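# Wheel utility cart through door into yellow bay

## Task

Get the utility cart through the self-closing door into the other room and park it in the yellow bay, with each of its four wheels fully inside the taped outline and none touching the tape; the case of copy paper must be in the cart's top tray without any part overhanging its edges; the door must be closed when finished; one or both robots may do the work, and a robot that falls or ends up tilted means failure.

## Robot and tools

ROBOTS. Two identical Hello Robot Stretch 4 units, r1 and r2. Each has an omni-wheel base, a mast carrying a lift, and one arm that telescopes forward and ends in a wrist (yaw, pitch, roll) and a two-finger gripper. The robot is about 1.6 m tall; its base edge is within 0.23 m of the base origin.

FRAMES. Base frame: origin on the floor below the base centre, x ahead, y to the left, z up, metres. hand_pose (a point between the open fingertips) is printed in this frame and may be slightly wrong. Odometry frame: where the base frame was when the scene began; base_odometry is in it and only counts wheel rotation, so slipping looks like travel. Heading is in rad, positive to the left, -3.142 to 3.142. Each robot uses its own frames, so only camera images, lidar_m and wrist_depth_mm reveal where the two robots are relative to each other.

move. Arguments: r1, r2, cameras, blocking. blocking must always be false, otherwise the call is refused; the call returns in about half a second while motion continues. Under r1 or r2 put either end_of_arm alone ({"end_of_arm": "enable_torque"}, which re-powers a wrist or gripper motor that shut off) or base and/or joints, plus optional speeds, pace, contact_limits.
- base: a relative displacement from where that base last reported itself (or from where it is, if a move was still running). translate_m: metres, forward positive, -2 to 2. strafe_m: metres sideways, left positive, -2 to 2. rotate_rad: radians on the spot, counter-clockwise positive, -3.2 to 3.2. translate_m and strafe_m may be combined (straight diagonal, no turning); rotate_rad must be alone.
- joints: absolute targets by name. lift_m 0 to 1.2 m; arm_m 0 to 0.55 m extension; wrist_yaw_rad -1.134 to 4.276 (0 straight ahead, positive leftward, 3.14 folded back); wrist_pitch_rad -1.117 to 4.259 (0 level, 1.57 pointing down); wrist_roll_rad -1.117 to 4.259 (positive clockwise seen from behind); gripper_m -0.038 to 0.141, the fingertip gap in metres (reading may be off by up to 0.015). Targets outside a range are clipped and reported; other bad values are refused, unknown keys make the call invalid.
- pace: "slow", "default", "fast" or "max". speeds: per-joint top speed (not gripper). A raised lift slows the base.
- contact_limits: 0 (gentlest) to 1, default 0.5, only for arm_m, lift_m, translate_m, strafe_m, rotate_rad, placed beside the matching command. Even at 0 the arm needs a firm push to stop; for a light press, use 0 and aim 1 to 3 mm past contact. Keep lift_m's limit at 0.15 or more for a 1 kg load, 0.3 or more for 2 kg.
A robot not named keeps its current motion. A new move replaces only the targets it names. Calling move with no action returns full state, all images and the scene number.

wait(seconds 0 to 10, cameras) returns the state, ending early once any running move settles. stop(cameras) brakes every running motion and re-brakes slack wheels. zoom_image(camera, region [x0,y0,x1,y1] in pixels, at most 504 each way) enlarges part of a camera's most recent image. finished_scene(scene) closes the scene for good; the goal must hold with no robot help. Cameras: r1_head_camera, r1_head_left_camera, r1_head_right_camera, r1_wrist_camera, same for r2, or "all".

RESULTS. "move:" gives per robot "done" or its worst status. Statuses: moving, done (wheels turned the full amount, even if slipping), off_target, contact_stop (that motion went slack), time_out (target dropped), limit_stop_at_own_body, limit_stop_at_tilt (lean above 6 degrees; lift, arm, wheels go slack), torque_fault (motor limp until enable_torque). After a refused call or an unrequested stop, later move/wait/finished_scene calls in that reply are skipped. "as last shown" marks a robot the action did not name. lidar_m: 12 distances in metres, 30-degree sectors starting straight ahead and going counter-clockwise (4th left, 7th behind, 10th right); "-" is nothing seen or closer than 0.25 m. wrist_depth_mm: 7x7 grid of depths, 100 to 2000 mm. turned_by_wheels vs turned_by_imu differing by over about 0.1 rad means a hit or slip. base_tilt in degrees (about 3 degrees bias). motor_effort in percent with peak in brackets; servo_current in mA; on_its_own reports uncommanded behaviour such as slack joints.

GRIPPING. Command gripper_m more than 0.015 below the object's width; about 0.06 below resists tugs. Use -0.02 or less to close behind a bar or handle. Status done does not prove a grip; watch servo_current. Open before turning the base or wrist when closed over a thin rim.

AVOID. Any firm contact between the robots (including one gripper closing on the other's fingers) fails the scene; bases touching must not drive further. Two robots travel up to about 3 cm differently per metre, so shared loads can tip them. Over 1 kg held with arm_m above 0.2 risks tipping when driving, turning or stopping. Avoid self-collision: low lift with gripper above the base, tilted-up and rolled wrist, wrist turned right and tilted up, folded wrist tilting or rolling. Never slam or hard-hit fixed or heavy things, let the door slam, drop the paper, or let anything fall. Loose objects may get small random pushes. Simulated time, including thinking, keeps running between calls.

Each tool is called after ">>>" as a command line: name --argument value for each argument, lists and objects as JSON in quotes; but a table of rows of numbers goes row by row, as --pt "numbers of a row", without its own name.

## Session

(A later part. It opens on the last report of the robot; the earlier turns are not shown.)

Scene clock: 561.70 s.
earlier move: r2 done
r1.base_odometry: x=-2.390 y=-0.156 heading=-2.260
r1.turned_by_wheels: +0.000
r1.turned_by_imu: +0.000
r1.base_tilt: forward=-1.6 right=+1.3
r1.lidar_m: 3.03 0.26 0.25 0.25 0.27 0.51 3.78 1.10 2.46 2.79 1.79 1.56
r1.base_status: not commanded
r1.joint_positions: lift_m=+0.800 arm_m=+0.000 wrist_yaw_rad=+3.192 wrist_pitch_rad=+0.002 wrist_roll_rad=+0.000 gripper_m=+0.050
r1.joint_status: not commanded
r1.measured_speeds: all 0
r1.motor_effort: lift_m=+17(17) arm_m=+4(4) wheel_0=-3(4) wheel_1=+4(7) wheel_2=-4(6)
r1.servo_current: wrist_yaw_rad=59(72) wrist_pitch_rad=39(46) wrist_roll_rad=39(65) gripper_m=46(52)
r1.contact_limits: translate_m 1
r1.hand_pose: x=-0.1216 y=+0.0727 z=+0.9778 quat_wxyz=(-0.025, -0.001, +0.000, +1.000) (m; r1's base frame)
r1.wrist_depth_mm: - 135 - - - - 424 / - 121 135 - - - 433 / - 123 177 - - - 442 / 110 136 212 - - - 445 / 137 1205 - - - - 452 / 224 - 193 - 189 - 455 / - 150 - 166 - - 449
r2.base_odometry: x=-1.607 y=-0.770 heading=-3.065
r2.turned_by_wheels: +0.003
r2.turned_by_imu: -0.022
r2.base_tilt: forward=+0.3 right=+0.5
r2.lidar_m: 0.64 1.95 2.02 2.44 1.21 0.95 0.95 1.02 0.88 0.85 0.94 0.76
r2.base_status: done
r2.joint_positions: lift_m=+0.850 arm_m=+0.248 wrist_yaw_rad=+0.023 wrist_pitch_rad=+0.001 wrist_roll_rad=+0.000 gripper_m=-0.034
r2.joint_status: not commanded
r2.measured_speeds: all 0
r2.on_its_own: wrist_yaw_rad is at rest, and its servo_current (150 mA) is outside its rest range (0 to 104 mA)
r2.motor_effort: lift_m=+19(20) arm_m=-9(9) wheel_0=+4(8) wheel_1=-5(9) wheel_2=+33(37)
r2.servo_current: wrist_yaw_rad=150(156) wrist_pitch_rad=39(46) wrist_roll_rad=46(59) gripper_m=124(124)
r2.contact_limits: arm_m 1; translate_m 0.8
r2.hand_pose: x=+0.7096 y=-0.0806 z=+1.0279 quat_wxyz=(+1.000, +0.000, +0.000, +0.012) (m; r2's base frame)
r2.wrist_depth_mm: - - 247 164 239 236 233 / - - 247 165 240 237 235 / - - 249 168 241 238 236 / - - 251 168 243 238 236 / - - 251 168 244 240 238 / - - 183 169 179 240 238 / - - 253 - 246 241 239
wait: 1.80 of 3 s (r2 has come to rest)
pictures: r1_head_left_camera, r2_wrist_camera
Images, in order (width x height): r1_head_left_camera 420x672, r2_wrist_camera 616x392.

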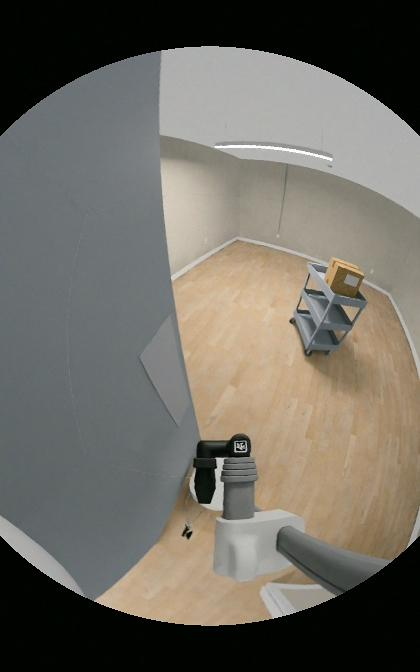

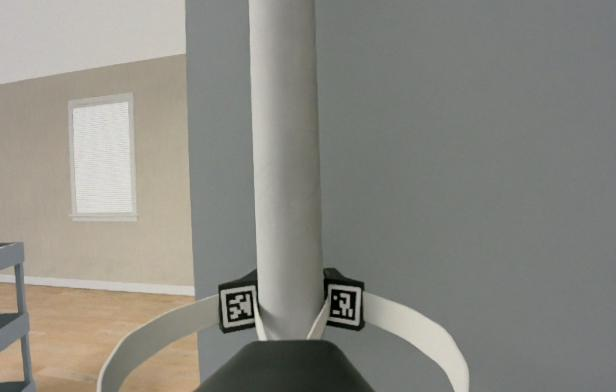

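>>> zoom_image --camera "r1_head_left_camera" --region '[260, 230, 400, 370]'

Scaled by 3.600 from the camera's 420x672 image, which has a finer 600x960 frame.

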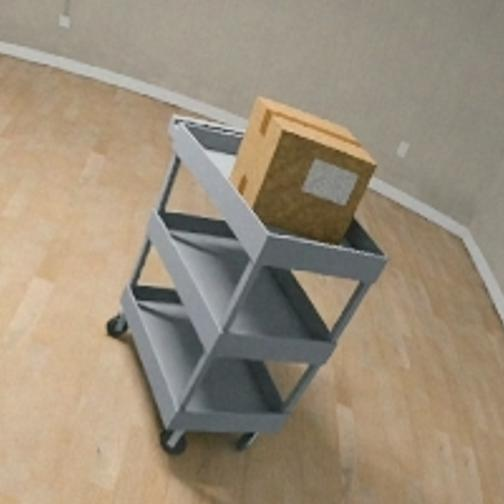

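>>> move --blocking false --r1 '{"base":{"strafe_m":-0.25,"translate_m":0.2}}'

>>> wait --seconds 3 --cameras '["r2_wrist_camera"]'

>>> move --blocking false --r1 '{"base":{"rotate_rad":-0.47},"joints":{"lift_m":1.15}}'

>>> wait --seconds 3 --cameras '["r1_head_left_camera","r1_head_camera","r2_wrist_camera"]'

Scene clock: 585.47 s.
move: r1 moving
r1.base_odometry: x=-2.421 y=-0.156 heading=-2.260
r1.turned_by_wheels: +0.000
r1.turned_by_imu: +0.000
r1.base_tilt: forward=-1.6 right=+1.3
r1.lidar_m: 3.08 0.29 0.25 0.25 0.27 0.55 3.79 1.13 2.57 2.80 1.76 1.52
r1.base_status: translate_m moving; strafe_m moving
r1.joint_positions: lift_m=+0.800 arm_m=+0.000 wrist_yaw_rad=+3.192 wrist_pitch_rad=+0.002 wrist_roll_rad=+0.000 gripper_m=+0.050
r1.joint_status: not commanded
r1.measured_speeds: translate_m=+0.077 strafe_m=-0.096 rotate_rad=+0.000 lift_m=+0.000 arm_m=+0.000 wrist_yaw_rad=+0.000 wrist_pitch_rad=+0.000 wrist_roll_rad=+0.000
r1.motor_effort: lift_m=+17(17) arm_m=+4(4) wheel_0=+10(10) wheel_1=-5(6) wheel_2=-6(8)
r1.servo_current: wrist_yaw_rad=39(72) wrist_pitch_rad=46(46) wrist_roll_rad=52(65) gripper_m=46(52)
r1.hand_pose: x=-0.1216 y=+0.0727 z=+0.9778 quat_wxyz=(-0.025, -0.001, +0.000, +1.000) (m; r1's base frame)
r1.wrist_depth_mm: - 135 - - - - 473 / - 121 135 - - - 442 / - 123 178 - - - 445 / 110 135 211 - - - 449 / 137 1229 - - - - 452 / 224 - 195 - 189 - 459 / - 149 - 166 - 654 452
r2.base_odometry: x=-1.607 y=-0.770 heading=-3.065
r2.turned_by_wheels: +0.000
r2.turned_by_imu: +0.001
r2.base_tilt: forward=+0.3 right=+0.6
r2.lidar_m: 0.66 1.96 2.08 2.46 1.20 0.96 0.95 1.06 0.88 0.87 0.94 0.75
r2.base_status: not commanded
r2.joint_positions: lift_m=+0.850 arm_m=+0.248 wrist_yaw_rad=+0.023 wrist_pitch_rad=+0.001 wrist_roll_rad=+0.000 gripper_m=-0.034
r2.joint_status: not commanded
r2.measured_speeds: all 0
r2.motor_effort: lift_m=+19(19) arm_m=-9(9) wheel_0=+3(4) wheel_1=-5(5) wheel_2=+33(34)
r2.servo_current: wrist_yaw_rad=130(143) wrist_pitch_rad=39(46) wrist_roll_rad=52(59) gripper_m=117(124)
r2.contact_limits: arm_m 1; translate_m 0.8
r2.hand_pose: x=+0.7096 y=-0.0806 z=+1.0279 quat_wxyz=(+1.000, +0.000, +0.000, +0.012) (m; r2's base frame)
r2.wrist_depth_mm: - - 247 164 238 236 233 / - - 249 165 240 236 234 / - - 249 168 242 237 236 / - - 250 168 244 238 236 / - - 251 168 244 240 237 / - - 183 169 179 241 239 / - - 254 - 245 240 240
pictures: none

Scene clock: 587.50 s.
earlier move: r1 done
r1.base_odometry: x=-2.710 y=-0.152 heading=-2.260
r1.turned_by_wheels: +0.000
r1.turned_by_imu: -0.001
r1.base_tilt: forward=-1.6 right=+1.3
r1.lidar_m: 3.23 2.24 0.39 0.39 0.49 0.89 1.25 1.41 2.59 2.67 1.49 1.26
r1.base_status: done
r1.joint_positions: lift_m=+0.800 arm_m=+0.000 wrist_yaw_rad=+3.192 wrist_pitch_rad=+0.002 wrist_roll_rad=+0.000 gripper_m=+0.050
r1.joint_status: not commanded
r1.measured_speeds: all 0
r1.motor_effort: lift_m=+17(17) arm_m=+4(4) wheel_0=+0(12) wheel_1=+0(7) wheel_2=+0(8)
r1.servo_current: wrist_yaw_rad=65(72) wrist_pitch_rad=39(46) wrist_roll_rad=39(72) gripper_m=52(52)
r1.hand_pose: x=-0.1216 y=+0.0727 z=+0.9778 quat_wxyz=(-0.025, -0.001, +0.000, +1.000) (m; r1's base frame)
r1.wrist_depth_mm: - 135 265 - - - - / - 121 135 - - - - / - 124 178 - - - - / 110 135 200 - - - - / 136 - - - - - - / 213 - 193 - 190 - - / 221 137 173 165 - - -
r2.base_odometry: x=-1.607 y=-0.770 heading=-3.065
r2.turned_by_wheels: +0.000
r2.turned_by_imu: +0.000
r2.base_tilt: forward=+0.3 right=+0.5
r2.lidar_m: 0.65 1.95 2.04 2.50 1.21 0.98 0.94 1.03 0.89 0.86 0.98 0.75
r2.base_status: not commanded
r2.joint_positions: lift_m=+0.850 arm_m=+0.248 wrist_yaw_rad=+0.023 wrist_pitch_rad=+0.001 wrist_roll_rad=+0.000 gripper_m=-0.034
r2.joint_status: not commanded
r2.measured_speeds: all 0
r2.on_its_own: wrist_yaw_rad is at rest, and its servo_current (150 mA) is outside its rest range (0 to 104 mA)
r2.motor_effort: lift_m=+19(19) arm_m=-9(9) wheel_0=+4(4) wheel_1=-5(5) wheel_2=+33(34)
r2.servo_current: wrist_yaw_rad=150(156) wrist_pitch_rad=39(46) wrist_roll_rad=39(65) gripper_m=111(124)
r2.contact_limits: arm_m 1; translate_m 0.8
r2.hand_pose: x=+0.7096 y=-0.0806 z=+1.0279 quat_wxyz=(+1.000, +0.000, +0.000, +0.012) (m; r2's base frame)
r2.wrist_depth_mm: - - 247 164 239 236 234 / - - 248 165 240 236 235 / - - 248 168 242 237 236 / - - 250 168 243 239 237 / - - 251 168 244 240 237 / - - 183 169 179 241 238 / - - 254 - 246 240 240
wait: 2.03 of 3 s (r1 has come to rest)
pictures: r2_wrist_camera
Images, in order (width x height): r2_wrist_camera 616x392.

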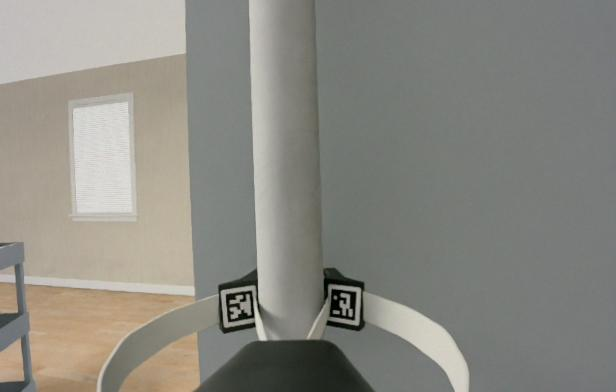

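Scene clock: 588.00 s.
move: r1 moving
r1.base_odometry: x=-2.710 y=-0.152 heading=-2.512
r1.turned_by_wheels: -0.252
r1.turned_by_imu: -0.253
r1.base_tilt: forward=-1.6 right=+1.2
r1.lidar_m: 1.46 2.54 2.13 0.38 0.42 0.62 3.98 1.26 1.98 2.59 2.94 1.24
r1.base_status: rotate_rad moving
r1.joint_positions: lift_m=+0.838 arm_m=+0.000 wrist_yaw_rad=+3.192 wrist_pitch_rad=+0.002 wrist_roll_rad=+0.000 gripper_m=+0.050
r1.joint_status: lift_m moving
r1.measured_speeds: translate_m=+0.001 strafe_m=-0.001 rotate_rad=-0.952 lift_m=+0.146 arm_m=+0.000 wrist_yaw_rad=+0.000 wrist_pitch_rad=+0.000 wrist_roll_rad=+0.000
r1.motor_effort: lift_m=+25(26) arm_m=+3(4) wheel_0=+6(9) wheel_1=+7(8) wheel_2=+5(7)
r1.servo_current: wrist_yaw_rad=52(65) wrist_pitch_rad=46(46) wrist_roll_rad=52(65) gripper_m=46(52)
r1.hand_pose: x=-0.1216 y=+0.0727 z=+1.0152 quat_wxyz=(-0.025, -0.001, +0.000, +1.000) (m; r1's base frame)
r1.wrist_depth_mm: - 134 - - - - 530 / - 121 135 - - - 530 / - 123 177 - - - 544 / 111 135 212 - - - 539 / 137 1308 - - - - 549 / 215 - 192 - 190 - 544 / - 149 - 166 - 128 -
r2.base_odometry: x=-1.607 y=-0.770 heading=-3.065
r2.turned_by_wheels: +0.000
r2.turned_by_imu: +0.000
r2.base_tilt: forward=+0.3 right=+0.6
r2.lidar_m: 0.64 1.94 2.08 2.48 1.21 0.96 0.94 1.05 0.89 0.86 0.96 0.75
r2.base_status: not commanded
r2.joint_positions: lift_m=+0.850 arm_m=+0.248 wrist_yaw_rad=+0.023 wrist_pitch_rad=+0.001 wrist_roll_rad=+0.000 gripper_m=-0.034
r2.joint_status: not commanded
r2.measured_speeds: all 0
r2.motor_effort: lift_m=+19(19) arm_m=-9(9) wheel_0=+3(4) wheel_1=-5(5) wheel_2=+33(33)
r2.servo_current: wrist_yaw_rad=143(156) wrist_pitch_rad=39(46) wrist_roll_rad=52(52) gripper_m=117(124)
r2.contact_limits: arm_m 1; translate_m 0.8
r2.hand_pose: x=+0.7096 y=-0.0806 z=+1.0279 quat_wxyz=(+1.000, +0.000, +0.000, +0.012) (m; r2's base frame)
r2.wrist_depth_mm: - - 247 164 240 236 234 / - - 247 165 240 237 234 / - - 249 168 241 237 236 / - - 250 168 243 239 236 / - - 251 168 246 240 237 / - - 183 168 179 240 238 / - - 255 - 246 240 240
pictures: none

Scene clock: 589.97 s.
earlier move: r1 done
r1.base_odometry: x=-2.710 y=-0.152 heading=-2.730
r1.turned_by_wheels: -0.218
r1.turned_by_imu: -0.220
r1.base_tilt: forward=-1.6 right=+1.3
r1.lidar_m: 1.26 3.03 2.21 0.39 0.40 0.50 0.99 1.28 1.49 2.60 2.69 1.42
r1.base_status: done
r1.joint_positions: lift_m=+1.150 arm_m=+0.000 wrist_yaw_rad=+3.192 wrist_pitch_rad=+0.002 wrist_roll_rad=+0.000 gripper_m=+0.050
r1.joint_status: all done
r1.measured_speeds: all 0
r1.motor_effort: lift_m=+24(27) arm_m=+4(4) wheel_0=+1(9) wheel_1=+1(8) wheel_2=+0(7)
r1.servo_current: wrist_yaw_rad=52(72) wrist_pitch_rad=39(52) wrist_roll_rad=39(65) gripper_m=46(52)
r1.hand_pose: x=-0.1216 y=+0.0727 z=+1.3272 quat_wxyz=(-0.025, -0.001, +0.000, +1.000) (m; r1's base frame)
r1.wrist_depth_mm: - 135 - - - 512 430 / - 123 146 - - 517 433 / - 121 191 - - 525 436 / 110 136 206 - - 525 439 / 217 - - - - 530 439 / 229 - 195 - 190 530 439 / 224 - - 166 158 508 439
r2.base_odometry: x=-1.607 y=-0.770 heading=-3.065
r2.turned_by_wheels: +0.000
r2.turned_by_imu: +0.000
r2.base_tilt: forward=+0.3 right=+0.6
r2.lidar_m: 0.66 1.96 2.05 2.48 1.21 0.95 0.94 1.05 0.89 0.85 0.96 0.73
r2.base_status: not commanded
r2.joint_positions: lift_m=+0.850 arm_m=+0.248 wrist_yaw_rad=+0.023 wrist_pitch_rad=+0.001 wrist_roll_rad=+0.000 gripper_m=-0.034
r2.joint_status: not commanded
r2.measured_speeds: all 0
r2.on_its_own: wrist_yaw_rad is at rest, and its servo_current (150 mA) is outside its rest range (0 to 104 mA)
r2.motor_effort: lift_m=+19(19) arm_m=-9(9) wheel_0=+3(4) wheel_1=-5(5) wheel_2=+33(33)
r2.servo_current: wrist_yaw_rad=150(156) wrist_pitch_rad=39(46) wrist_roll_rad=39(59) gripper_m=117(130)
r2.contact_limits: arm_m 1; translate_m 0.8
r2.hand_pose: x=+0.7096 y=-0.0806 z=+1.0279 quat_wxyz=(+1.000, +0.000, +0.000, +0.012) (m; r2's base frame)
r2.wrist_depth_mm: - - 246 164 238 236 235 / - - 248 165 241 236 235 / - - 248 167 241 238 235 / - - 249 168 244 239 236 / - - 252 168 245 240 237 / - - 183 169 180 241 237 / - - 254 - 246 241 239
wait: 1.97 of 3 s (r1 has come to rest)
pictures: r1_head_camera, r1_head_left_camera, r2_wrist_camera
Images, in order (width x height): r1_head_camera 420x560, r1_head_left_camera 420x672, r2_wrist_camera 616x392.

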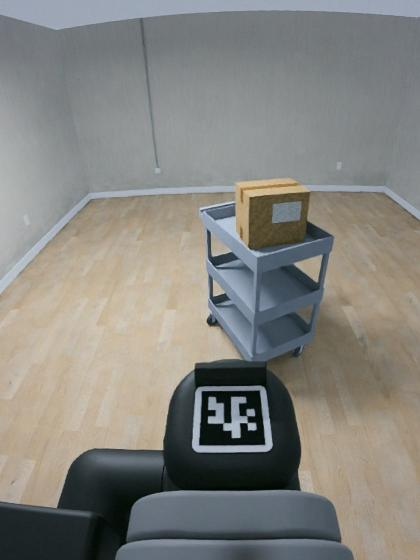

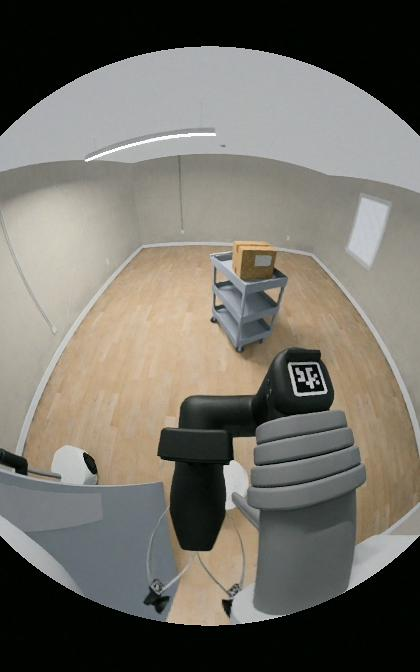

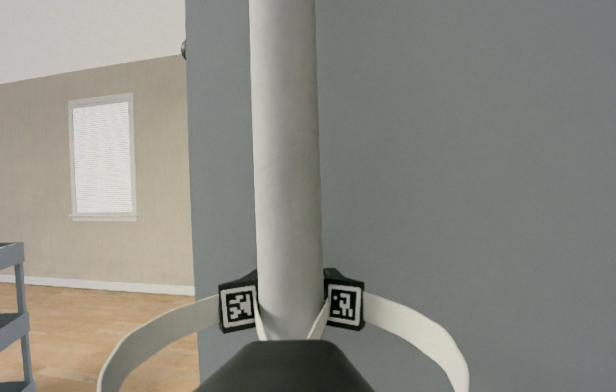

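>>> move --blocking false --r1 '{"base":{"strafe_m":-0.3,"translate_m":0.3}}'

>>> wait --seconds 4 --cameras '[]'

>>> move --blocking false --r1 '{"joints":{"wrist_yaw_rad":0.0,"gripper_m":0.141}}'

>>> wait --seconds 3 --cameras '[]'

>>> move --blocking false --r1 '{"base":{"translate_m":0.25},"joints":{"wrist_pitch_rad":1.57,"wrist_roll_rad":1.57}}'

>>> wait --seconds 3 --cameras '["r1_head_camera","r1_head_left_camera","r1_wrist_camera","r2_wrist_camera"]'

Scene clock: 602.70 s.
move: r1 moving
r1.base_odometry: x=-2.740 y=-0.140 heading=-2.730
r1.turned_by_wheels: +0.000
r1.turned_by_imu: +0.000
r1.base_tilt: forward=-1.6 right=+1.3
r1.lidar_m: 1.22 3.06 2.25 0.44 0.41 0.54 1.06 1.27 1.51 2.55 2.66 1.41
r1.base_status: translate_m moving; strafe_m moving
r1.joint_positions: lift_m=+1.150 arm_m=+0.000 wrist_yaw_rad=+3.192 wrist_pitch_rad=+0.002 wrist_roll_rad=+0.000 gripper_m=+0.050
r1.joint_status: not commanded
r1.measured_speeds: translate_m=+0.089 strafe_m=-0.089 rotate_rad=+0.000 lift_m=+0.000 arm_m=+0.000 wrist_yaw_rad=+0.000 wrist_pitch_rad=+0.000 wrist_roll_rad=+0.000
r1.motor_effort: lift_m=+24(24) arm_m=+4(4) wheel_0=+10(11) wheel_1=-5(6) wheel_2=-7(7)
r1.servo_current: wrist_yaw_rad=39(59) wrist_pitch_rad=46(52) wrist_roll_rad=52(59) gripper_m=46(52)
r1.hand_pose: x=-0.1216 y=+0.0727 z=+1.3272 quat_wxyz=(-0.025, -0.001, +0.000, +1.000) (m; r1's base frame)
r1.wrist_depth_mm: - 135 - - - - 455 / - 123 146 - - 549 459 / - 121 191 - - 554 462 / 110 135 207 - - 559 462 / 216 - - - - 559 466 / 225 - 195 - 189 559 469 / 1205 - - 165 159 530 466
r2.base_odometry: x=-1.607 y=-0.770 heading=-3.065
r2.turned_by_wheels: +0.000
r2.turned_by_imu: +0.000
r2.base_tilt: forward=+0.3 right=+0.6
r2.lidar_m: 0.65 1.95 2.05 2.50 1.22 0.96 0.93 1.03 0.89 0.88 0.97 0.75
r2.base_status: not commanded
r2.joint_positions: lift_m=+0.850 arm_m=+0.248 wrist_yaw_rad=+0.023 wrist_pitch_rad=+0.001 wrist_roll_rad=+0.000 gripper_m=-0.034
r2.joint_status: not commanded
r2.measured_speeds: all 0
r2.motor_effort: lift_m=+19(19) arm_m=-9(9) wheel_0=+3(4) wheel_1=-5(5) wheel_2=+33(33)
r2.servo_current: wrist_yaw_rad=150(150) wrist_pitch_rad=46(46) wrist_roll_rad=52(52) gripper_m=117(124)
r2.contact_limits: arm_m 1; translate_m 0.8
r2.hand_pose: x=+0.7096 y=-0.0806 z=+1.0279 quat_wxyz=(+1.000, +0.000, +0.000, +0.012) (m; r2's base frame)
r2.wrist_depth_mm: - - 246 164 239 236 234 / - - 248 164 240 236 234 / - - 249 168 242 238 234 / - - 250 168 243 238 236 / - - 251 168 245 240 237 / - - 183 169 179 242 239 / - - 253 - 245 241 240
pictures: none

Scene clock: 605.07 s.
earlier move: r1 done
r1.base_odometry: x=-3.105 y=+0.003 heading=-2.730
r1.turned_by_wheels: +0.000
r1.turned_by_imu: -0.001
r1.base_tilt: forward=-1.6 right=+1.3
r1.lidar_m: 0.97 1.50 2.47 1.37 0.77 0.93 - 1.41 1.92 2.30 2.37 3.27
r1.base_status: done
r1.joint_positions: lift_m=+1.150 arm_m=+0.000 wrist_yaw_rad=+3.192 wrist_pitch_rad=+0.002 wrist_roll_rad=+0.000 gripper_m=+0.050
r1.joint_status: not commanded
r1.measured_speeds: all 0
r1.motor_effort: lift_m=+24(24) arm_m=+4(4) wheel_0=+2(12) wheel_1=-2(7) wheel_2=-1(8)
r1.servo_current: wrist_yaw_rad=46(65) wrist_pitch_rad=39(52) wrist_roll_rad=46(72) gripper_m=46(52)
r1.hand_pose: x=-0.1216 y=+0.0727 z=+1.3272 quat_wxyz=(-0.025, -0.001, +0.000, +1.000) (m; r1's base frame)
r1.wrist_depth_mm: - 135 - - - - - / - 124 147 - - - - / - 122 192 - - - - / 111 135 207 - - - - / 137 - - - - - - / 216 - 194 - 190 - - / - 137 - 165 - - -
r2.base_odometry: x=-1.607 y=-0.770 heading=-3.065
r2.turned_by_wheels: +0.000
r2.turned_by_imu: +0.000
r2.base_tilt: forward=+0.3 right=+0.6
r2.lidar_m: 0.65 1.51 2.06 2.47 1.19 0.94 0.94 1.04 0.87 0.87 0.96 0.77
r2.base_status: not commanded
r2.joint_positions: lift_m=+0.850 arm_m=+0.248 wrist_yaw_rad=+0.023 wrist_pitch_rad=+0.001 wrist_roll_rad=+0.000 gripper_m=-0.034
r2.joint_status: not commanded
r2.measured_speeds: all 0
r2.on_its_own: wrist_yaw_rad is at rest, and its servo_current (150 mA) is outside its rest range (0 to 104 mA)
r2.motor_effort: lift_m=+19(20) arm_m=-9(9) wheel_0=+3(4) wheel_1=-4(5) wheel_2=+33(33)
r2.servo_current: wrist_yaw_rad=150(156) wrist_pitch_rad=39(46) wrist_roll_rad=39(59) gripper_m=124(124)
r2.contact_limits: arm_m 1; translate_m 0.8
r2.hand_pose: x=+0.7096 y=-0.0806 z=+1.0279 quat_wxyz=(+1.000, +0.000, +0.000, +0.012) (m; r2's base frame)
r2.wrist_depth_mm: - - 246 164 239 236 233 / - - 248 165 241 237 234 / - - 249 167 242 238 236 / - - 250 168 243 238 236 / - - 252 168 244 240 237 / - - 183 168 179 240 239 / - - 255 - 246 242 240
wait: 2.37 of 4 s (r1 has come to rest)
pictures: none
No camera images: "cameras" was empty.

Scene clock: 605.57 s.
move: r1 moving
r1.base_odometry: x=-3.105 y=+0.003 heading=-2.730
r1.turned_by_wheels: +0.000
r1.turned_by_imu: +0.000
r1.base_tilt: forward=-1.6 right=+1.2
r1.lidar_m: 0.96 1.51 2.52 1.35 0.77 0.93 - 1.39 1.94 2.29 2.40 3.25
r1.base_status: not commanded
r1.joint_positions: lift_m=+1.150 arm_m=+0.000 wrist_yaw_rad=+2.603 wrist_pitch_rad=+0.002 wrist_roll_rad=+0.000 gripper_m=+0.069
r1.joint_status: wrist_yaw_rad moving; gripper_m moving
r1.measured_speeds: translate_m=+0.000 strafe_m=+0.000 rotate_rad=+0.000 lift_m=+0.000 arm_m=+0.000 wrist_yaw_rad=-1.817 wrist_pitch_rad=+0.000 wrist_roll_rad=+0.000
r1.motor_effort: lift_m=+24(24) arm_m=+4(4) wheel_0=+2(3) wheel_1=-2(2) wheel_2=-1(1)
r1.servo_current: wrist_yaw_rad=91(117) wrist_pitch_rad=33(46) wrist_roll_rad=65(65) gripper_m=72(78)
r1.hand_pose: x=-0.0319 y=+0.2229 z=+1.3272 quat_wxyz=(+0.266, -0.001, +0.000, +0.964) (m; r1's base frame)
r1.wrist_depth_mm: - - 1537 - - - - / - - - - - - - / - - - - - - - / - - - - - - - / - - - - 798 759 - / - - 193 - 190 759 - / - - - 137 - 741 -
r2.base_odometry: x=-1.607 y=-0.770 heading=-3.065
r2.turned_by_wheels: +0.000
r2.turned_by_imu: +0.000
r2.base_tilt: forward=+0.3 right=+0.6
r2.lidar_m: 0.65 1.39 2.06 2.49 1.20 0.96 0.94 1.04 0.88 0.87 0.96 0.71
r2.base_status: not commanded
r2.joint_positions: lift_m=+0.850 arm_m=+0.248 wrist_yaw_rad=+0.023 wrist_pitch_rad=+0.001 wrist_roll_rad=+0.000 gripper_m=-0.034
r2.joint_status: not commanded
r2.measured_speeds: all 0
r2.motor_effort: lift_m=+19(19) arm_m=-9(9) wheel_0=+3(4) wheel_1=-5(5) wheel_2=+33(33)
r2.servo_current: wrist_yaw_rad=137(156) wrist_pitch_rad=39(39) wrist_roll_rad=39(59) gripper_m=124(124)
r2.contact_limits: arm_m 1; translate_m 0.8
r2.hand_pose: x=+0.7096 y=-0.0806 z=+1.0279 quat_wxyz=(+1.000, +0.000, +0.000, +0.012) (m; r2's base frame)
r2.wrist_depth_mm: - - 247 165 238 236 233 / - - 247 165 239 236 235 / - - 249 168 241 237 235 / - - 250 168 243 238 237 / - - 251 168 244 240 237 / - - 183 169 179 241 238 / - - 253 - 246 241 239
pictures: none

Scene clock: 607.47 s.
earlier move: r1 done
r1.base_odometry: x=-3.105 y=+0.003 heading=-2.730
r1.turned_by_wheels: +0.000
r1.turned_by_imu: +0.000
r1.base_tilt: forward=-1.6 right=+1.3
r1.lidar_m: 0.97 1.50 2.51 1.39 0.78 0.94 - 1.37 1.92 2.30 2.39 3.27
r1.base_status: not commanded
r1.joint_positions: lift_m=+1.150 arm_m=+0.000 wrist_yaw_rad=+0.003 wrist_pitch_rad=+0.002 wrist_roll_rad=+0.000 gripper_m=+0.141
r1.joint_status: all done
r1.measured_speeds: all 0
r1.motor_effort: lift_m=+24(24) arm_m=+4(4) wheel_0=+2(3) wheel_1=-1(2) wheel_2=-1(1)
r1.servo_current: wrist_yaw_rad=46(117) wrist_pitch_rad=46(52) wrist_roll_rad=39(65) gripper_m=46(98)
r1.hand_pose: x=+0.4595 y=-0.0867 z=+1.3272 quat_wxyz=(+1.000, +0.000, +0.001, +0.001) (m; r1's base frame)
r1.wrist_depth_mm: - - - - - - - / - - - - - - - / - - - - - - - / - - - - - - - / - - - - - - - / - 209 1025 - - 196 - / - - 931 143 - - -
r2.base_odometry: x=-1.607 y=-0.770 heading=-3.065
r2.turned_by_wheels: +0.000
r2.turned_by_imu: +0.000
r2.base_tilt: forward=+0.3 right=+0.6
r2.lidar_m: 0.66 1.48 2.07 2.47 1.22 0.97 0.93 1.06 0.90 0.85 0.95 0.76
r2.base_status: not commanded
r2.joint_positions: lift_m=+0.850 arm_m=+0.248 wrist_yaw_rad=+0.023 wrist_pitch_rad=+0.001 wrist_roll_rad=+0.000 gripper_m=-0.034
r2.joint_status: not commanded
r2.measured_speeds: all 0
r2.on_its_own: wrist_yaw_rad is at rest, and its servo_current (150 mA) is outside its rest range (0 to 104 mA)
r2.motor_effort: lift_m=+19(19) arm_m=-9(9) wheel_0=+3(4) wheel_1=-5(5) wheel_2=+33(33)
r2.servo_current: wrist_yaw_rad=150(156) wrist_pitch_rad=39(46) wrist_roll_rad=39(59) gripper_m=124(124)
r2.contact_limits: arm_m 1; translate_m 0.8
r2.hand_pose: x=+0.7096 y=-0.0806 z=+1.0279 quat_wxyz=(+1.000, +0.000, +0.000, +0.012) (m; r2's base frame)
r2.wrist_depth_mm: - - 247 164 239 236 233 / - - 248 164 240 237 236 / - - 249 168 242 238 236 / - - 250 168 243 239 236 / - - 251 169 244 241 236 / - - 184 168 179 241 237 / - - 254 - 246 241 239
wait: 1.90 of 3 s (r1 has come to rest)
pictures: none
No camera images: "cameras" was empty.

Scene clock: 607.97 s.
move: r1 moving
r1.base_odometry: x=-3.133 y=-0.009 heading=-2.729
r1.turned_by_wheels: +0.000
r1.turned_by_imu: +0.000
r1.base_tilt: forward=-1.6 right=+1.2
r1.lidar_m: 0.94 1.41 2.53 1.40 0.79 0.91 - 1.43 1.96 2.29 2.39 3.26
r1.base_status: translate_m moving
r1.joint_positions: lift_m=+1.150 arm_m=+0.000 wrist_yaw_rad=+0.003 wrist_pitch_rad=+0.583 wrist_roll_rad=+0.582 gripper_m=+0.141
r1.joint_status: wrist_pitch_rad moving; wrist_roll_rad moving
r1.measured_speeds: translate_m=+0.121 strafe_m=+0.000 rotate_rad=+0.002 lift_m=+0.000 arm_m=+0.000 wrist_yaw_rad=+0.000 wrist_pitch_rad=+1.819 wrist_roll_rad=+1.820
r1.motor_effort: lift_m=+24(24) arm_m=+4(4) wheel_0=+5(8) wheel_1=+6(6) wheel_2=-9(10)
r1.servo_current: wrist_yaw_rad=39(65) wrist_pitch_rad=52(85) wrist_roll_rad=91(104) gripper_m=46(46)
r1.hand_pose: x=+0.4119 y=-0.0868 z=+1.1691 quat_wxyz=(+0.918, +0.274, +0.276, -0.081) (m; r1's base frame)
r1.wrist_depth_mm: - - - - - - - / - - - - - - - / - - 976 - - - 1921 / - - 1008 1060 - 1808 1661 / - - 1008 - 1808 1576 1464 / - 210 182 - 209 196 1308 / - - 1808 143 1397 1255 1182
r2.base_odometry: x=-1.607 y=-0.770 heading=-3.065
r2.turned_by_wheels: +0.000
r2.turned_by_imu: +0.000
r2.base_tilt: forward=+0.3 right=+0.6
r2.lidar_m: 0.64 1.44 2.05 2.42 1.22 0.97 0.94 1.05 0.86 0.87 0.97 0.77
r2.base_status: not commanded
r2.joint_positions: lift_m=+0.850 arm_m=+0.248 wrist_yaw_rad=+0.023 wrist_pitch_rad=+0.001 wrist_roll_rad=+0.000 gripper_m=-0.034
r2.joint_status: not commanded
r2.measured_speeds: all 0
r2.motor_effort: lift_m=+19(19) arm_m=-9(9) wheel_0=+3(4) wheel_1=-5(5) wheel_2=+33(33)
r2.servo_current: wrist_yaw_rad=143(156) wrist_pitch_rad=39(46) wrist_roll_rad=52(59) gripper_m=117(124)
r2.contact_limits: arm_m 1; translate_m 0.8
r2.hand_pose: x=+0.7096 y=-0.0806 z=+1.0279 quat_wxyz=(+1.000, +0.000, +0.000, +0.012) (m; r2's base frame)
r2.wrist_depth_mm: - - 247 164 239 236 233 / - - 248 165 240 236 234 / - - 249 168 242 238 235 / - - 250 168 242 238 236 / - - 252 168 245 241 237 / - - 183 169 179 241 238 / - - 254 - 246 241 239
pictures: none

Scene clock: 609.77 s.
earlier move: r1 done
r1.base_odometry: x=-3.334 y=-0.097 heading=-2.730
r1.turned_by_wheels: +0.000
r1.turned_by_imu: +0.000
r1.base_tilt: forward=-1.6 right=+1.3
r1.lidar_m: 0.70 0.90 2.53 2.43 0.90 1.00 1.67 1.62 2.26 2.30 2.37 0.94
r1.base_status: done
r1.joint_positions: lift_m=+1.150 arm_m=+0.000 wrist_yaw_rad=+0.002 wrist_pitch_rad=+1.567 wrist_roll_rad=+1.568 gripper_m=+0.141
r1.joint_status: all done
r1.measured_speeds: all 0
r1.motor_effort: lift_m=+24(24) arm_m=+4(4) wheel_0=+1(8) wheel_1=+0(7) wheel_2=+0(10)
r1.servo_current: wrist_yaw_rad=33(65) wrist_pitch_rad=39(85) wrist_roll_rad=46(104) gripper_m=39(52)
r1.hand_pose: x=+0.1721 y=-0.0874 z=+1.0394 quat_wxyz=(+0.502, +0.499, +0.501, -0.498) (m; r1's base frame)
r1.wrist_depth_mm: 1255 1281 1255 1229 1229 1255 1255 / 1281 1255 1229 1255 1229 1255 1255 / 1229 1255 1255 1229 1229 1281 1281 / 1098 1255 1229 1255 1042 1229 1255 / - 1229 1255 1060 1042 1229 377 / - 210 1255 1255 1042 196 1255 / 1255 1255 1255 144 1281 1255 1255
r2.base_odometry: x=-1.607 y=-0.770 heading=-3.065
r2.turned_by_wheels: +0.000
r2.turned_by_imu: +0.000
r2.base_tilt: forward=+0.3 right=+0.6
r2.lidar_m: 0.62 1.43 2.05 2.46 1.22 0.96 0.94 1.03 0.89 0.86 0.94 0.76
r2.base_status: not commanded
r2.joint_positions: lift_m=+0.850 arm_m=+0.248 wrist_yaw_rad=+0.023 wrist_pitch_rad=+0.001 wrist_roll_rad=+0.000 gripper_m=-0.034
r2.joint_status: not commanded
r2.measured_speeds: all 0
r2.on_its_own: wrist_yaw_rad is at rest, and its servo_current (137 mA) is outside its rest range (0 to 104 mA)
r2.motor_effort: lift_m=+19(19) arm_m=-9(9) wheel_0=+3(4) wheel_1=-5(5) wheel_2=+33(33)
r2.servo_current: wrist_yaw_rad=137(156) wrist_pitch_rad=39(46) wrist_roll_rad=52(59) gripper_m=117(130)
r2.contact_limits: arm_m 1; translate_m 0.8
r2.hand_pose: x=+0.7096 y=-0.0806 z=+1.0279 quat_wxyz=(+1.000, +0.000, +0.000, +0.012) (m; r2's base frame)
r2.wrist_depth_mm: - - 247 164 239 236 234 / - - 248 165 240 236 235 / - - 249 168 243 236 235 / - - 251 167 242 239 236 / - - 251 169 244 240 237 / - - 183 169 179 241 238 / - - 254 - 245 240 240
wait: 1.80 of 3 s (r1 has come to rest)
pictures: r1_head_camera, r1_head_left_camera, r1_wrist_camera, r2_wrist_camera
Images, in order (width x height): r1_head_camera 420x560, r1_head_left_camera 420x672, r1_wrist_camera 616x392, r2_wrist_camera 616x392.

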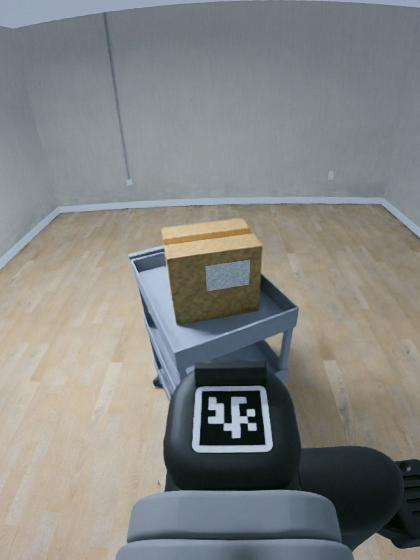

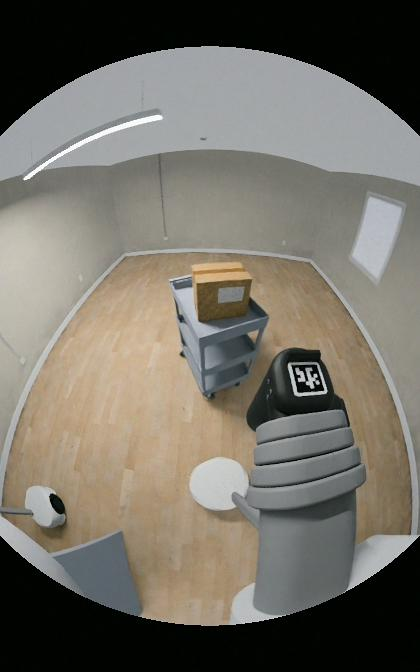

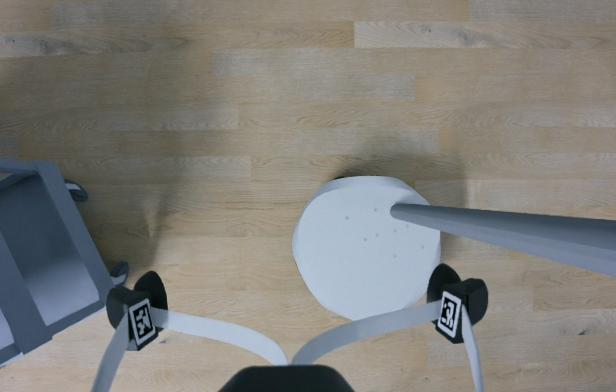

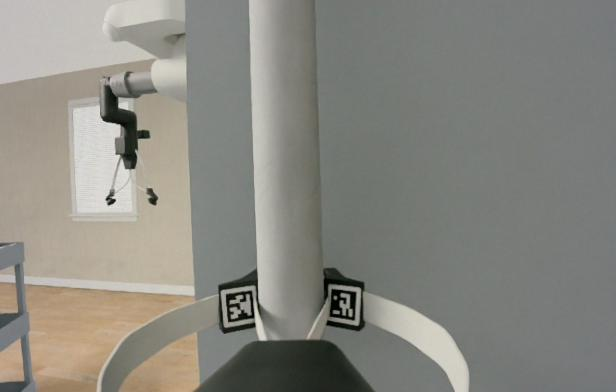

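>>> move --blocking false --r1 '{"base":{"translate_m":0.27},"joints":{"gripper_m":0.07},"pace":"slow"}'

>>> wait --seconds 4 --cameras '["r1_wrist_camera","r1_head_camera","r1_head_left_camera"]'

Scene clock: 630.60 s.
move: r1 moving
r1.base_odometry: x=-3.345 y=-0.102 heading=-2.729
r1.turned_by_wheels: +0.000
r1.turned_by_imu: +0.000
r1.base_tilt: forward=-1.6 right=+1.3
r1.lidar_m: 0.69 0.92 2.52 2.44 0.92 1.00 1.71 1.65 2.28 2.30 2.39 0.91
r1.base_status: translate_m moving
r1.joint_positions: lift_m=+1.150 arm_m=+0.000 wrist_yaw_rad=+0.002 wrist_pitch_rad=+1.568 wrist_roll_rad=+1.568 gripper_m=+0.135
r1.joint_status: gripper_m moving
r1.measured_speeds: translate_m=+0.048 strafe_m=+0.000 rotate_rad=+0.000 lift_m=+0.000 arm_m=+0.000 wrist_yaw_rad=+0.000 wrist_pitch_rad=+0.000 wrist_roll_rad=+0.000
r1.motor_effort: lift_m=+24(24) arm_m=+4(4) wheel_0=+6(6) wheel_1=+2(5) wheel_2=-5(5)
r1.servo_current: wrist_yaw_rad=52(59) wrist_pitch_rad=39(46) wrist_roll_rad=65(65) gripper_m=59(59)
r1.hand_pose: x=+0.1720 y=-0.0874 z=+1.0394 quat_wxyz=(+0.502, +0.499, +0.501, -0.498) (m; r1's base frame)
r1.wrist_depth_mm: 1229 1255 1255 1281 1255 1255 1255 / 1255 1255 1255 1255 1229 1281 1255 / 1229 1229 1255 1229 1255 1229 1229 / 1098 1281 1281 1229 1042 1255 1229 / - 1255 1255 1042 1042 1281 373 / - 198 1255 1281 1042 197 1255 / 1281 1255 1255 143 1255 1281 1255
r2.base_odometry: x=-1.607 y=-0.770 heading=-3.065
r2.turned_by_wheels: +0.000
r2.turned_by_imu: +0.001
r2.base_tilt: forward=+0.3 right=+0.6
r2.lidar_m: 0.64 1.45 2.08 2.45 1.20 0.97 0.94 1.06 0.88 0.85 0.98 0.75
r2.base_status: not commanded
r2.joint_positions: lift_m=+0.850 arm_m=+0.248 wrist_yaw_rad=+0.023 wrist_pitch_rad=+0.001 wrist_roll_rad=+0.000 gripper_m=-0.034
r2.joint_status: not commanded
r2.measured_speeds: all 0
r2.motor_effort: lift_m=+19(19) arm_m=-9(9) wheel_0=+3(4) wheel_1=-5(5) wheel_2=+33(33)
r2.servo_current: wrist_yaw_rad=143(150) wrist_pitch_rad=33(46) wrist_roll_rad=33(52) gripper_m=117(124)
r2.contact_limits: arm_m 1; translate_m 0.8
r2.hand_pose: x=+0.7096 y=-0.0806 z=+1.0279 quat_wxyz=(+1.000, +0.000, +0.000, +0.012) (m; r2's base frame)
r2.wrist_depth_mm: - - 245 165 239 236 233 / - - 248 165 240 237 234 / - - 250 168 241 238 235 / - - 250 168 243 238 236 / - - 252 168 244 240 237 / - - 183 169 179 241 238 / - - 253 - 245 241 239
pictures: none

Scene clock: 634.07 s.
earlier move: r1 done
r1.base_odometry: x=-3.581 y=-0.205 heading=-2.729
r1.turned_by_wheels: +0.000
r1.turned_by_imu: +0.000
r1.base_tilt: forward=-1.6 right=+1.3
r1.lidar_m: 0.47 0.46 2.54 2.42 1.30 1.10 1.91 1.93 2.39 2.29 2.38 0.62
r1.base_status: done
r1.joint_positions: lift_m=+1.150 arm_m=+0.000 wrist_yaw_rad=+0.002 wrist_pitch_rad=+1.568 wrist_roll_rad=+1.568 gripper_m=+0.070
r1.joint_status: all done
r1.measured_speeds: all 0
r1.motor_effort: lift_m=+24(24) arm_m=+4(4) wheel_0=+3(8) wheel_1=+2(7) wheel_2=-2(7)
r1.servo_current: wrist_yaw_rad=52(72) wrist_pitch_rad=46(52) wrist_roll_rad=39(65) gripper_m=46(78)
r1.hand_pose: x=+0.1720 y=-0.0874 z=+1.0394 quat_wxyz=(+0.502, +0.499, +0.501, -0.498) (m; r1's base frame)
r1.wrist_depth_mm: 1255 1255 1255 1255 1255 1229 1255 / 1255 1255 1281 1255 1255 1255 1255 / 1229 1255 1255 1255 1255 1255 1255 / - 1138 1255 1255 1042 1281 1281 / - - 1255 1042 1042 1281 375 / - - 191 1281 191 1281 1255 / 455 159 1229 152 1229 1229 1281
r2.base_odometry: x=-1.607 y=-0.770 heading=-3.065
r2.turned_by_wheels: +0.000
r2.turned_by_imu: +0.000
r2.base_tilt: forward=+0.3 right=+0.6
r2.lidar_m: 0.64 1.56 2.06 2.49 1.23 0.96 0.94 1.04 0.89 0.84 0.96 0.77
r2.base_status: not commanded
r2.joint_positions: lift_m=+0.850 arm_m=+0.248 wrist_yaw_rad=+0.023 wrist_pitch_rad=+0.001 wrist_roll_rad=+0.000 gripper_m=-0.034
r2.joint_status: not commanded
r2.measured_speeds: all 0
r2.on_its_own: wrist_yaw_rad is at rest, and its servo_current (143 mA) is outside its rest range (0 to 104 mA)
r2.motor_effort: lift_m=+19(19) arm_m=-9(9) wheel_0=+4(4) wheel_1=-5(5) wheel_2=+33(33)
r2.servo_current: wrist_yaw_rad=143(156) wrist_pitch_rad=39(46) wrist_roll_rad=59(65) gripper_m=117(124)
r2.contact_limits: arm_m 1; translate_m 0.8
r2.hand_pose: x=+0.7096 y=-0.0806 z=+1.0279 quat_wxyz=(+1.000, +0.000, +0.000, +0.012) (m; r2's base frame)
r2.wrist_depth_mm: - - 246 165 238 236 233 / - - 248 165 241 236 235 / - - 249 168 243 237 234 / - - 250 168 243 238 236 / - - 252 168 244 240 236 / - - 183 169 179 241 237 / - - 254 - 245 241 240
wait: 3.47 of 4 s (r1 has come to rest)
pictures: r1_head_camera, r1_head_left_camera, r1_wrist_camera
Images, in order (width x height): r1_head_camera 420x560, r1_head_left_camera 420x672, r1_wrist_camera 616x392.

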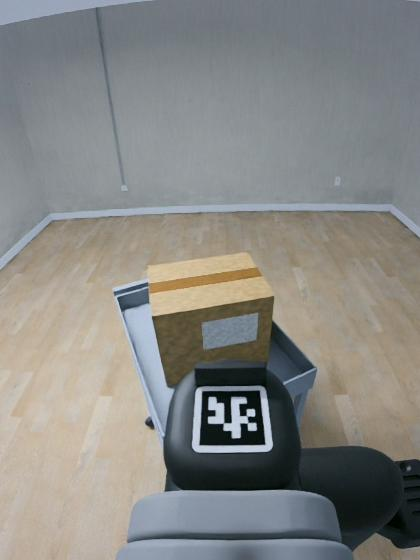

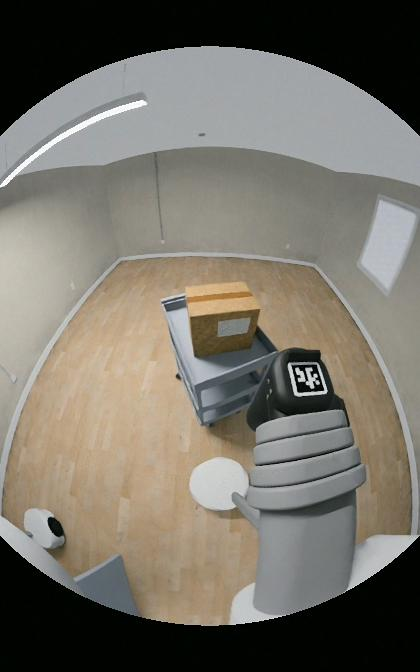

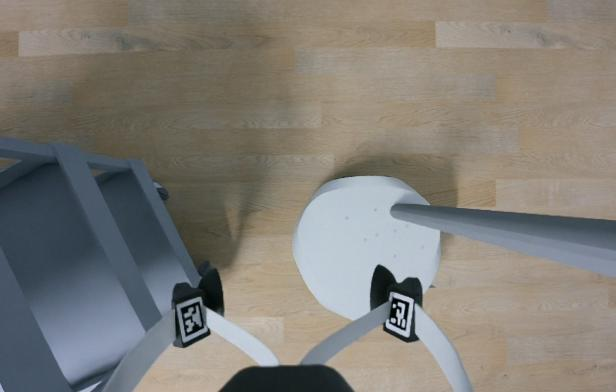

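>>> move --blocking false --r1 '{"joints":{"arm_m":0.2,"wrist_roll_rad":1.2}}'

>>> wait --seconds 3 --cameras '["r1_wrist_camera","r1_head_camera","r1_head_left_camera"]'

Scene clock: 643.23 s.
move: r1 moving
r1.base_odometry: x=-3.581 y=-0.205 heading=-2.729
r1.turned_by_wheels: +0.000
r1.turned_by_imu: +0.000
r1.base_tilt: forward=-1.6 right=+1.3
r1.lidar_m: 0.46 0.45 2.56 2.43 1.33 1.10 1.89 1.91 2.40 2.29 2.40 0.62
r1.base_status: not commanded
r1.joint_positions: lift_m=+1.150 arm_m=+0.051 wrist_yaw_rad=+0.002 wrist_pitch_rad=+1.568 wrist_roll_rad=+1.206 gripper_m=+0.070
r1.joint_status: arm_m moving; wrist_roll_rad moving
r1.measured_speeds: translate_m=+0.000 strafe_m=+0.000 rotate_rad=+0.000 lift_m=+0.000 arm_m=+0.195 wrist_yaw_rad=+0.000 wrist_pitch_rad=+0.000 wrist_roll_rad=-0.196
r1.motor_effort: lift_m=+24(24) arm_m=+5(7) wheel_0=+3(4) wheel_1=+2(3) wheel_2=-2(2)
r1.servo_current: wrist_yaw_rad=59(59) wrist_pitch_rad=39(52) wrist_roll_rad=46(91) gripper_m=39(52)
r1.hand_pose: x=+0.2227 y=-0.0874 z=+1.0394 quat_wxyz=(+0.584, +0.401, +0.582, -0.400) (m; r1's base frame)
r1.wrist_depth_mm: 1255 1255 1255 1255 1255 1281 1255 / 484 1255 1255 1255 1255 1255 1255 / 466 - 1255 1255 1229 1255 1255 / 455 - 1255 1255 1255 1255 1255 / 452 - 1255 1060 1042 1229 1255 / 445 788 192 1078 191 1229 424 / 439 1281 1308 151 1229 1255 1281
r2.base_odometry: x=-1.607 y=-0.770 heading=-3.065
r2.turned_by_wheels: +0.000
r2.turned_by_imu: +0.000
r2.base_tilt: forward=+0.3 right=+0.5
r2.lidar_m: 0.63 1.55 2.07 2.45 1.20 0.96 0.94 1.04 0.89 0.85 0.97 0.75
r2.base_status: not commanded
r2.joint_positions: lift_m=+0.850 arm_m=+0.248 wrist_yaw_rad=+0.023 wrist_pitch_rad=+0.001 wrist_roll_rad=+0.000 gripper_m=-0.034
r2.joint_status: not commanded
r2.measured_speeds: all 0
r2.motor_effort: lift_m=+19(19) arm_m=-9(9) wheel_0=+3(4) wheel_1=-5(5) wheel_2=+33(33)
r2.servo_current: wrist_yaw_rad=143(150) wrist_pitch_rad=46(46) wrist_roll_rad=33(52) gripper_m=117(117)
r2.contact_limits: arm_m 1; translate_m 0.8
r2.hand_pose: x=+0.7096 y=-0.0806 z=+1.0279 quat_wxyz=(+1.000, +0.000, +0.000, +0.012) (m; r2's base frame)
r2.wrist_depth_mm: - - 247 164 239 236 233 / - - 248 165 240 238 234 / - - 250 168 241 237 236 / - - 250 168 243 239 236 / - - 251 168 244 240 237 / - - 183 169 179 241 238 / - - 255 - 245 242 240
pictures: none

Scene clock: 644.43 s.
earlier move: r1 done
r1.base_odometry: x=-3.581 y=-0.205 heading=-2.729
r1.turned_by_wheels: +0.000
r1.turned_by_imu: +0.000
r1.base_tilt: forward=-1.6 right=+1.2
r1.lidar_m: 0.46 0.46 2.54 2.42 1.32 1.11 1.88 1.91 2.40 2.30 2.39 0.61
r1.base_status: not commanded
r1.joint_positions: lift_m=+1.150 arm_m=+0.200 wrist_yaw_rad=+0.002 wrist_pitch_rad=+1.568 wrist_roll_rad=+1.202 gripper_m=+0.070
r1.joint_status: all done
r1.measured_speeds: all 0
r1.motor_effort: lift_m=+24(24) arm_m=+4(7) wheel_0=+3(4) wheel_1=+2(3) wheel_2=-2(2)
r1.servo_current: wrist_yaw_rad=59(65) wrist_pitch_rad=46(52) wrist_roll_rad=46(91) gripper_m=46(52)
r1.hand_pose: x=+0.3718 y=-0.0874 z=+1.0394 quat_wxyz=(+0.584, +0.400, +0.583, -0.399) (m; r1's base frame)
r1.wrist_depth_mm: 436 469 1255 1255 1255 1281 1255 / 469 466 1229 1229 1281 1281 1281 / 462 462 1255 1255 1255 1255 1255 / 466 466 1255 1281 1255 1255 1255 / 466 466 1098 1255 1060 1229 1255 / 462 466 192 1255 190 1060 1281 / 466 427 1229 151 1042 1255 1229
r2.base_odometry: x=-1.607 y=-0.770 heading=-3.065
r2.turned_by_wheels: +0.000
r2.turned_by_imu: +0.000
r2.base_tilt: forward=+0.3 right=+0.6
r2.lidar_m: 0.63 1.54 2.09 2.47 1.22 0.96 0.94 1.05 0.89 0.86 0.92 0.74
r2.base_status: not commanded
r2.joint_positions: lift_m=+0.850 arm_m=+0.248 wrist_yaw_rad=+0.023 wrist_pitch_rad=+0.001 wrist_roll_rad=+0.000 gripper_m=-0.034
r2.joint_status: not commanded
r2.measured_speeds: all 0
r2.on_its_own: wrist_yaw_rad is at rest, and its servo_current (137 mA) is outside its rest range (0 to 104 mA)
r2.motor_effort: lift_m=+19(19) arm_m=-9(9) wheel_0=+3(4) wheel_1=-4(5) wheel_2=+33(33)
r2.servo_current: wrist_yaw_rad=137(163) wrist_pitch_rad=39(46) wrist_roll_rad=39(65) gripper_m=117(124)
r2.contact_limits: arm_m 1; translate_m 0.8
r2.hand_pose: x=+0.7096 y=-0.0806 z=+1.0279 quat_wxyz=(+1.000, +0.000, +0.000, +0.012) (m; r2's base frame)
r2.wrist_depth_mm: - - 246 164 239 236 234 / - - 248 165 240 237 233 / - - 249 168 242 237 236 / - - 251 167 243 239 236 / - - 252 168 244 241 236 / - - 184 169 179 240 238 / - - 255 - 246 241 239
wait: 1.20 of 3 s (r1 has come to rest)
pictures: r1_head_camera, r1_head_left_camera, r1_wrist_camera
Images, in order (width x height): r1_head_camera 420x560, r1_head_left_camera 420x672, r1_wrist_camera 616x392.

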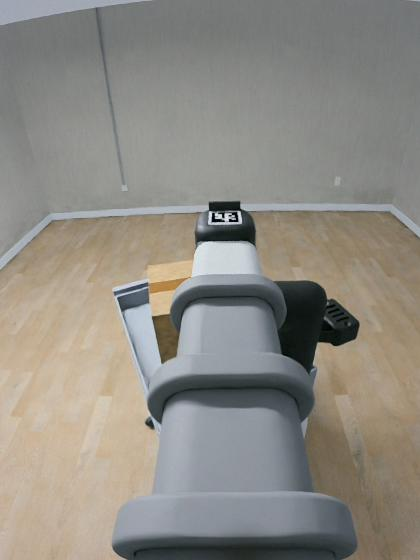

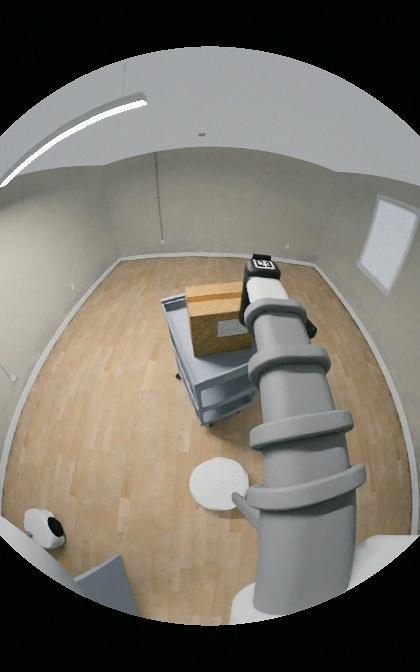

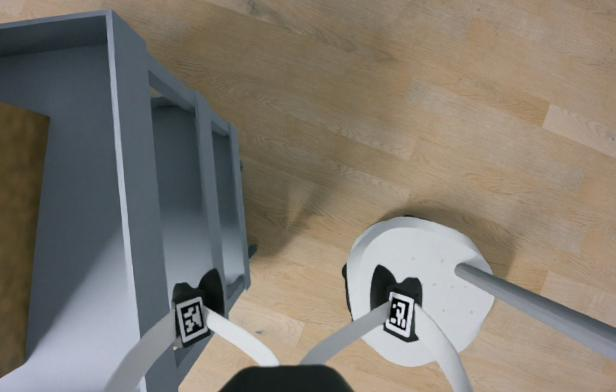

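>>> move --blocking false --r1 '{"base":{"translate_m":0.08,"strafe_m":0.025},"joints":{"arm_m":0.307,"lift_m":1.08},"pace":"slow"}'

>>> wait --seconds 4 --cameras '["r1_wrist_camera","r1_head_left_camera"]'

Scene clock: 656.47 s.
move: r1 moving
r1.base_odometry: x=-3.591 y=-0.214 heading=-2.729
r1.turned_by_wheels: +0.000
r1.turned_by_imu: +0.000
r1.base_tilt: forward=-1.6 right=+1.3
r1.lidar_m: 0.45 0.44 2.51 2.43 1.35 1.13 1.90 1.96 2.39 2.30 2.39 0.59
r1.base_status: translate_m moving; strafe_m moving
r1.joint_positions: lift_m=+1.125 arm_m=+0.213 wrist_yaw_rad=+0.002 wrist_pitch_rad=+1.568 wrist_roll_rad=+1.202 gripper_m=+0.070
r1.joint_status: lift_m moving; arm_m moving
r1.measured_speeds: translate_m=+0.049 strafe_m=+0.015 rotate_rad=-0.002 lift_m=-0.097 arm_m=+0.049 wrist_yaw_rad=+0.000 wrist_pitch_rad=+0.000 wrist_roll_rad=+0.000
r1.motor_effort: lift_m=+13(23) arm_m=+6(7) wheel_0=+5(5) wheel_1=+4(7) wheel_2=-5(7)
r1.servo_current: wrist_yaw_rad=52(65) wrist_pitch_rad=46(46) wrist_roll_rad=52(65) gripper_m=46(52)
r1.hand_pose: x=+0.3845 y=-0.0874 z=+1.0150 quat_wxyz=(+0.584, +0.400, +0.583, -0.399) (m; r1's base frame)
r1.wrist_depth_mm: 407 430 1229 1255 1229 1229 1205 / 445 445 1255 1229 1229 1255 1205 / 445 439 1229 1255 1229 1255 1229 / 442 442 1078 1229 1205 1229 1229 / 445 442 - 1205 1025 1229 1229 / 445 442 191 1229 191 1025 1229 / 449 377 574 151 1025 1255 1229
r2.base_odometry: x=-1.607 y=-0.770 heading=-3.065
r2.turned_by_wheels: +0.000
r2.turned_by_imu: +0.000
r2.base_tilt: forward=+0.3 right=+0.6
r2.lidar_m: 0.66 1.56 2.04 2.47 1.21 0.95 0.94 1.06 0.89 0.86 0.97 0.76
r2.base_status: not commanded
r2.joint_positions: lift_m=+0.850 arm_m=+0.248 wrist_yaw_rad=+0.023 wrist_pitch_rad=+0.001 wrist_roll_rad=+0.000 gripper_m=-0.034
r2.joint_status: not commanded
r2.measured_speeds: all 0
r2.motor_effort: lift_m=+19(19) arm_m=-9(9) wheel_0=+4(4) wheel_1=-5(5) wheel_2=+33(33)
r2.servo_current: wrist_yaw_rad=137(150) wrist_pitch_rad=39(46) wrist_roll_rad=46(52) gripper_m=124(124)
r2.contact_limits: arm_m 1; translate_m 0.8
r2.hand_pose: x=+0.7096 y=-0.0806 z=+1.0279 quat_wxyz=(+1.000, +0.000, +0.000, +0.012) (m; r2's base frame)
r2.wrist_depth_mm: - - 246 164 238 236 233 / - - 249 165 240 237 234 / - - 249 168 242 238 235 / - - 250 169 244 238 236 / - - 251 169 244 240 236 / - - 183 168 179 241 239 / - - 254 - 245 240 239
pictures: none

Scene clock: 658.33 s.
earlier move: r1 done
r1.base_odometry: x=-3.644 y=-0.260 heading=-2.729
r1.turned_by_wheels: +0.000
r1.turned_by_imu: +0.000
r1.base_tilt: forward=-1.6 right=+1.3
r1.lidar_m: 0.38 0.35 2.51 2.39 1.39 1.16 1.98 2.01 2.42 2.32 2.41 0.49
r1.base_status: done
r1.joint_positions: lift_m=+1.080 arm_m=+0.307 wrist_yaw_rad=+0.002 wrist_pitch_rad=+1.568 wrist_roll_rad=+1.202 gripper_m=+0.070
r1.joint_status: all done
r1.measured_speeds: all 0
r1.motor_effort: lift_m=+12(23) arm_m=+5(9) wheel_0=+4(7) wheel_1=+2(7) wheel_2=-2(7)
r1.servo_current: wrist_yaw_rad=39(72) wrist_pitch_rad=46(46) wrist_roll_rad=52(65) gripper_m=46(52)
r1.hand_pose: x=+0.4788 y=-0.0874 z=+0.9703 quat_wxyz=(+0.584, +0.400, +0.583, -0.399) (m; r1's base frame)
r1.wrist_depth_mm: 1160 366 377 1182 1182 1182 1182 / 213 394 394 1160 1182 1160 1160 / 204 296 397 1205 1229 1205 1182 / 211 312 394 1182 1182 1205 1182 / 209 322 397 397 1182 960 1182 / 223 330 192 397 191 976 1182 / 228 278 397 143 976 991 1205
r2.base_odometry: x=-1.607 y=-0.770 heading=-3.065
r2.turned_by_wheels: +0.000
r2.turned_by_imu: +0.000
r2.base_tilt: forward=+0.3 right=+0.6
r2.lidar_m: 0.65 1.60 2.05 2.49 1.22 0.95 0.95 1.05 0.89 0.86 0.95 0.76
r2.base_status: not commanded
r2.joint_positions: lift_m=+0.850 arm_m=+0.248 wrist_yaw_rad=+0.023 wrist_pitch_rad=+0.001 wrist_roll_rad=+0.000 gripper_m=-0.034
r2.joint_status: not commanded
r2.measured_speeds: all 0
r2.on_its_own: wrist_yaw_rad is at rest, and its servo_current (150 mA) is outside its rest range (0 to 104 mA)
r2.motor_effort: lift_m=+19(19) arm_m=-9(9) wheel_0=+3(4) wheel_1=-5(5) wheel_2=+33(33)
r2.servo_current: wrist_yaw_rad=150(156) wrist_pitch_rad=39(46) wrist_roll_rad=52(52) gripper_m=117(130)
r2.contact_limits: arm_m 1; translate_m 0.8
r2.hand_pose: x=+0.7096 y=-0.0806 z=+1.0279 quat_wxyz=(+1.000, +0.000, +0.000, +0.012) (m; r2's base frame)
r2.wrist_depth_mm: - - 248 164 240 236 233 / - - 248 165 240 237 234 / - - 249 168 242 237 234 / - - 250 169 243 238 236 / - - 251 168 244 241 237 / - - 183 169 179 241 237 / - - 255 - 245 240 239
wait: 1.87 of 4 s (r1 has come to rest)
pictures: r1_head_left_camera, r1_wrist_camera
Images, in order (width x height): r1_head_left_camera 420x672, r1_wrist_camera 616x392.

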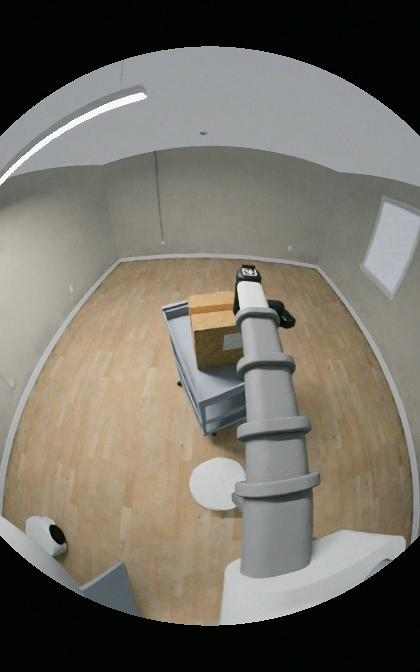

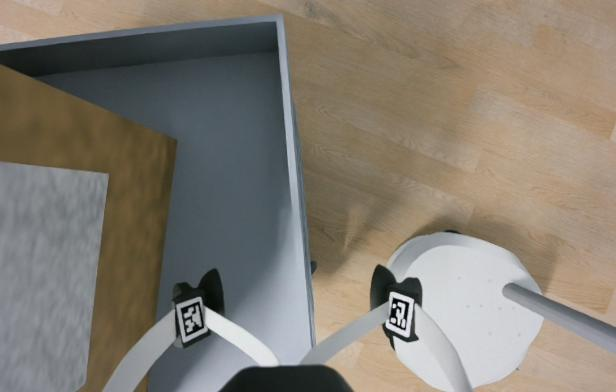

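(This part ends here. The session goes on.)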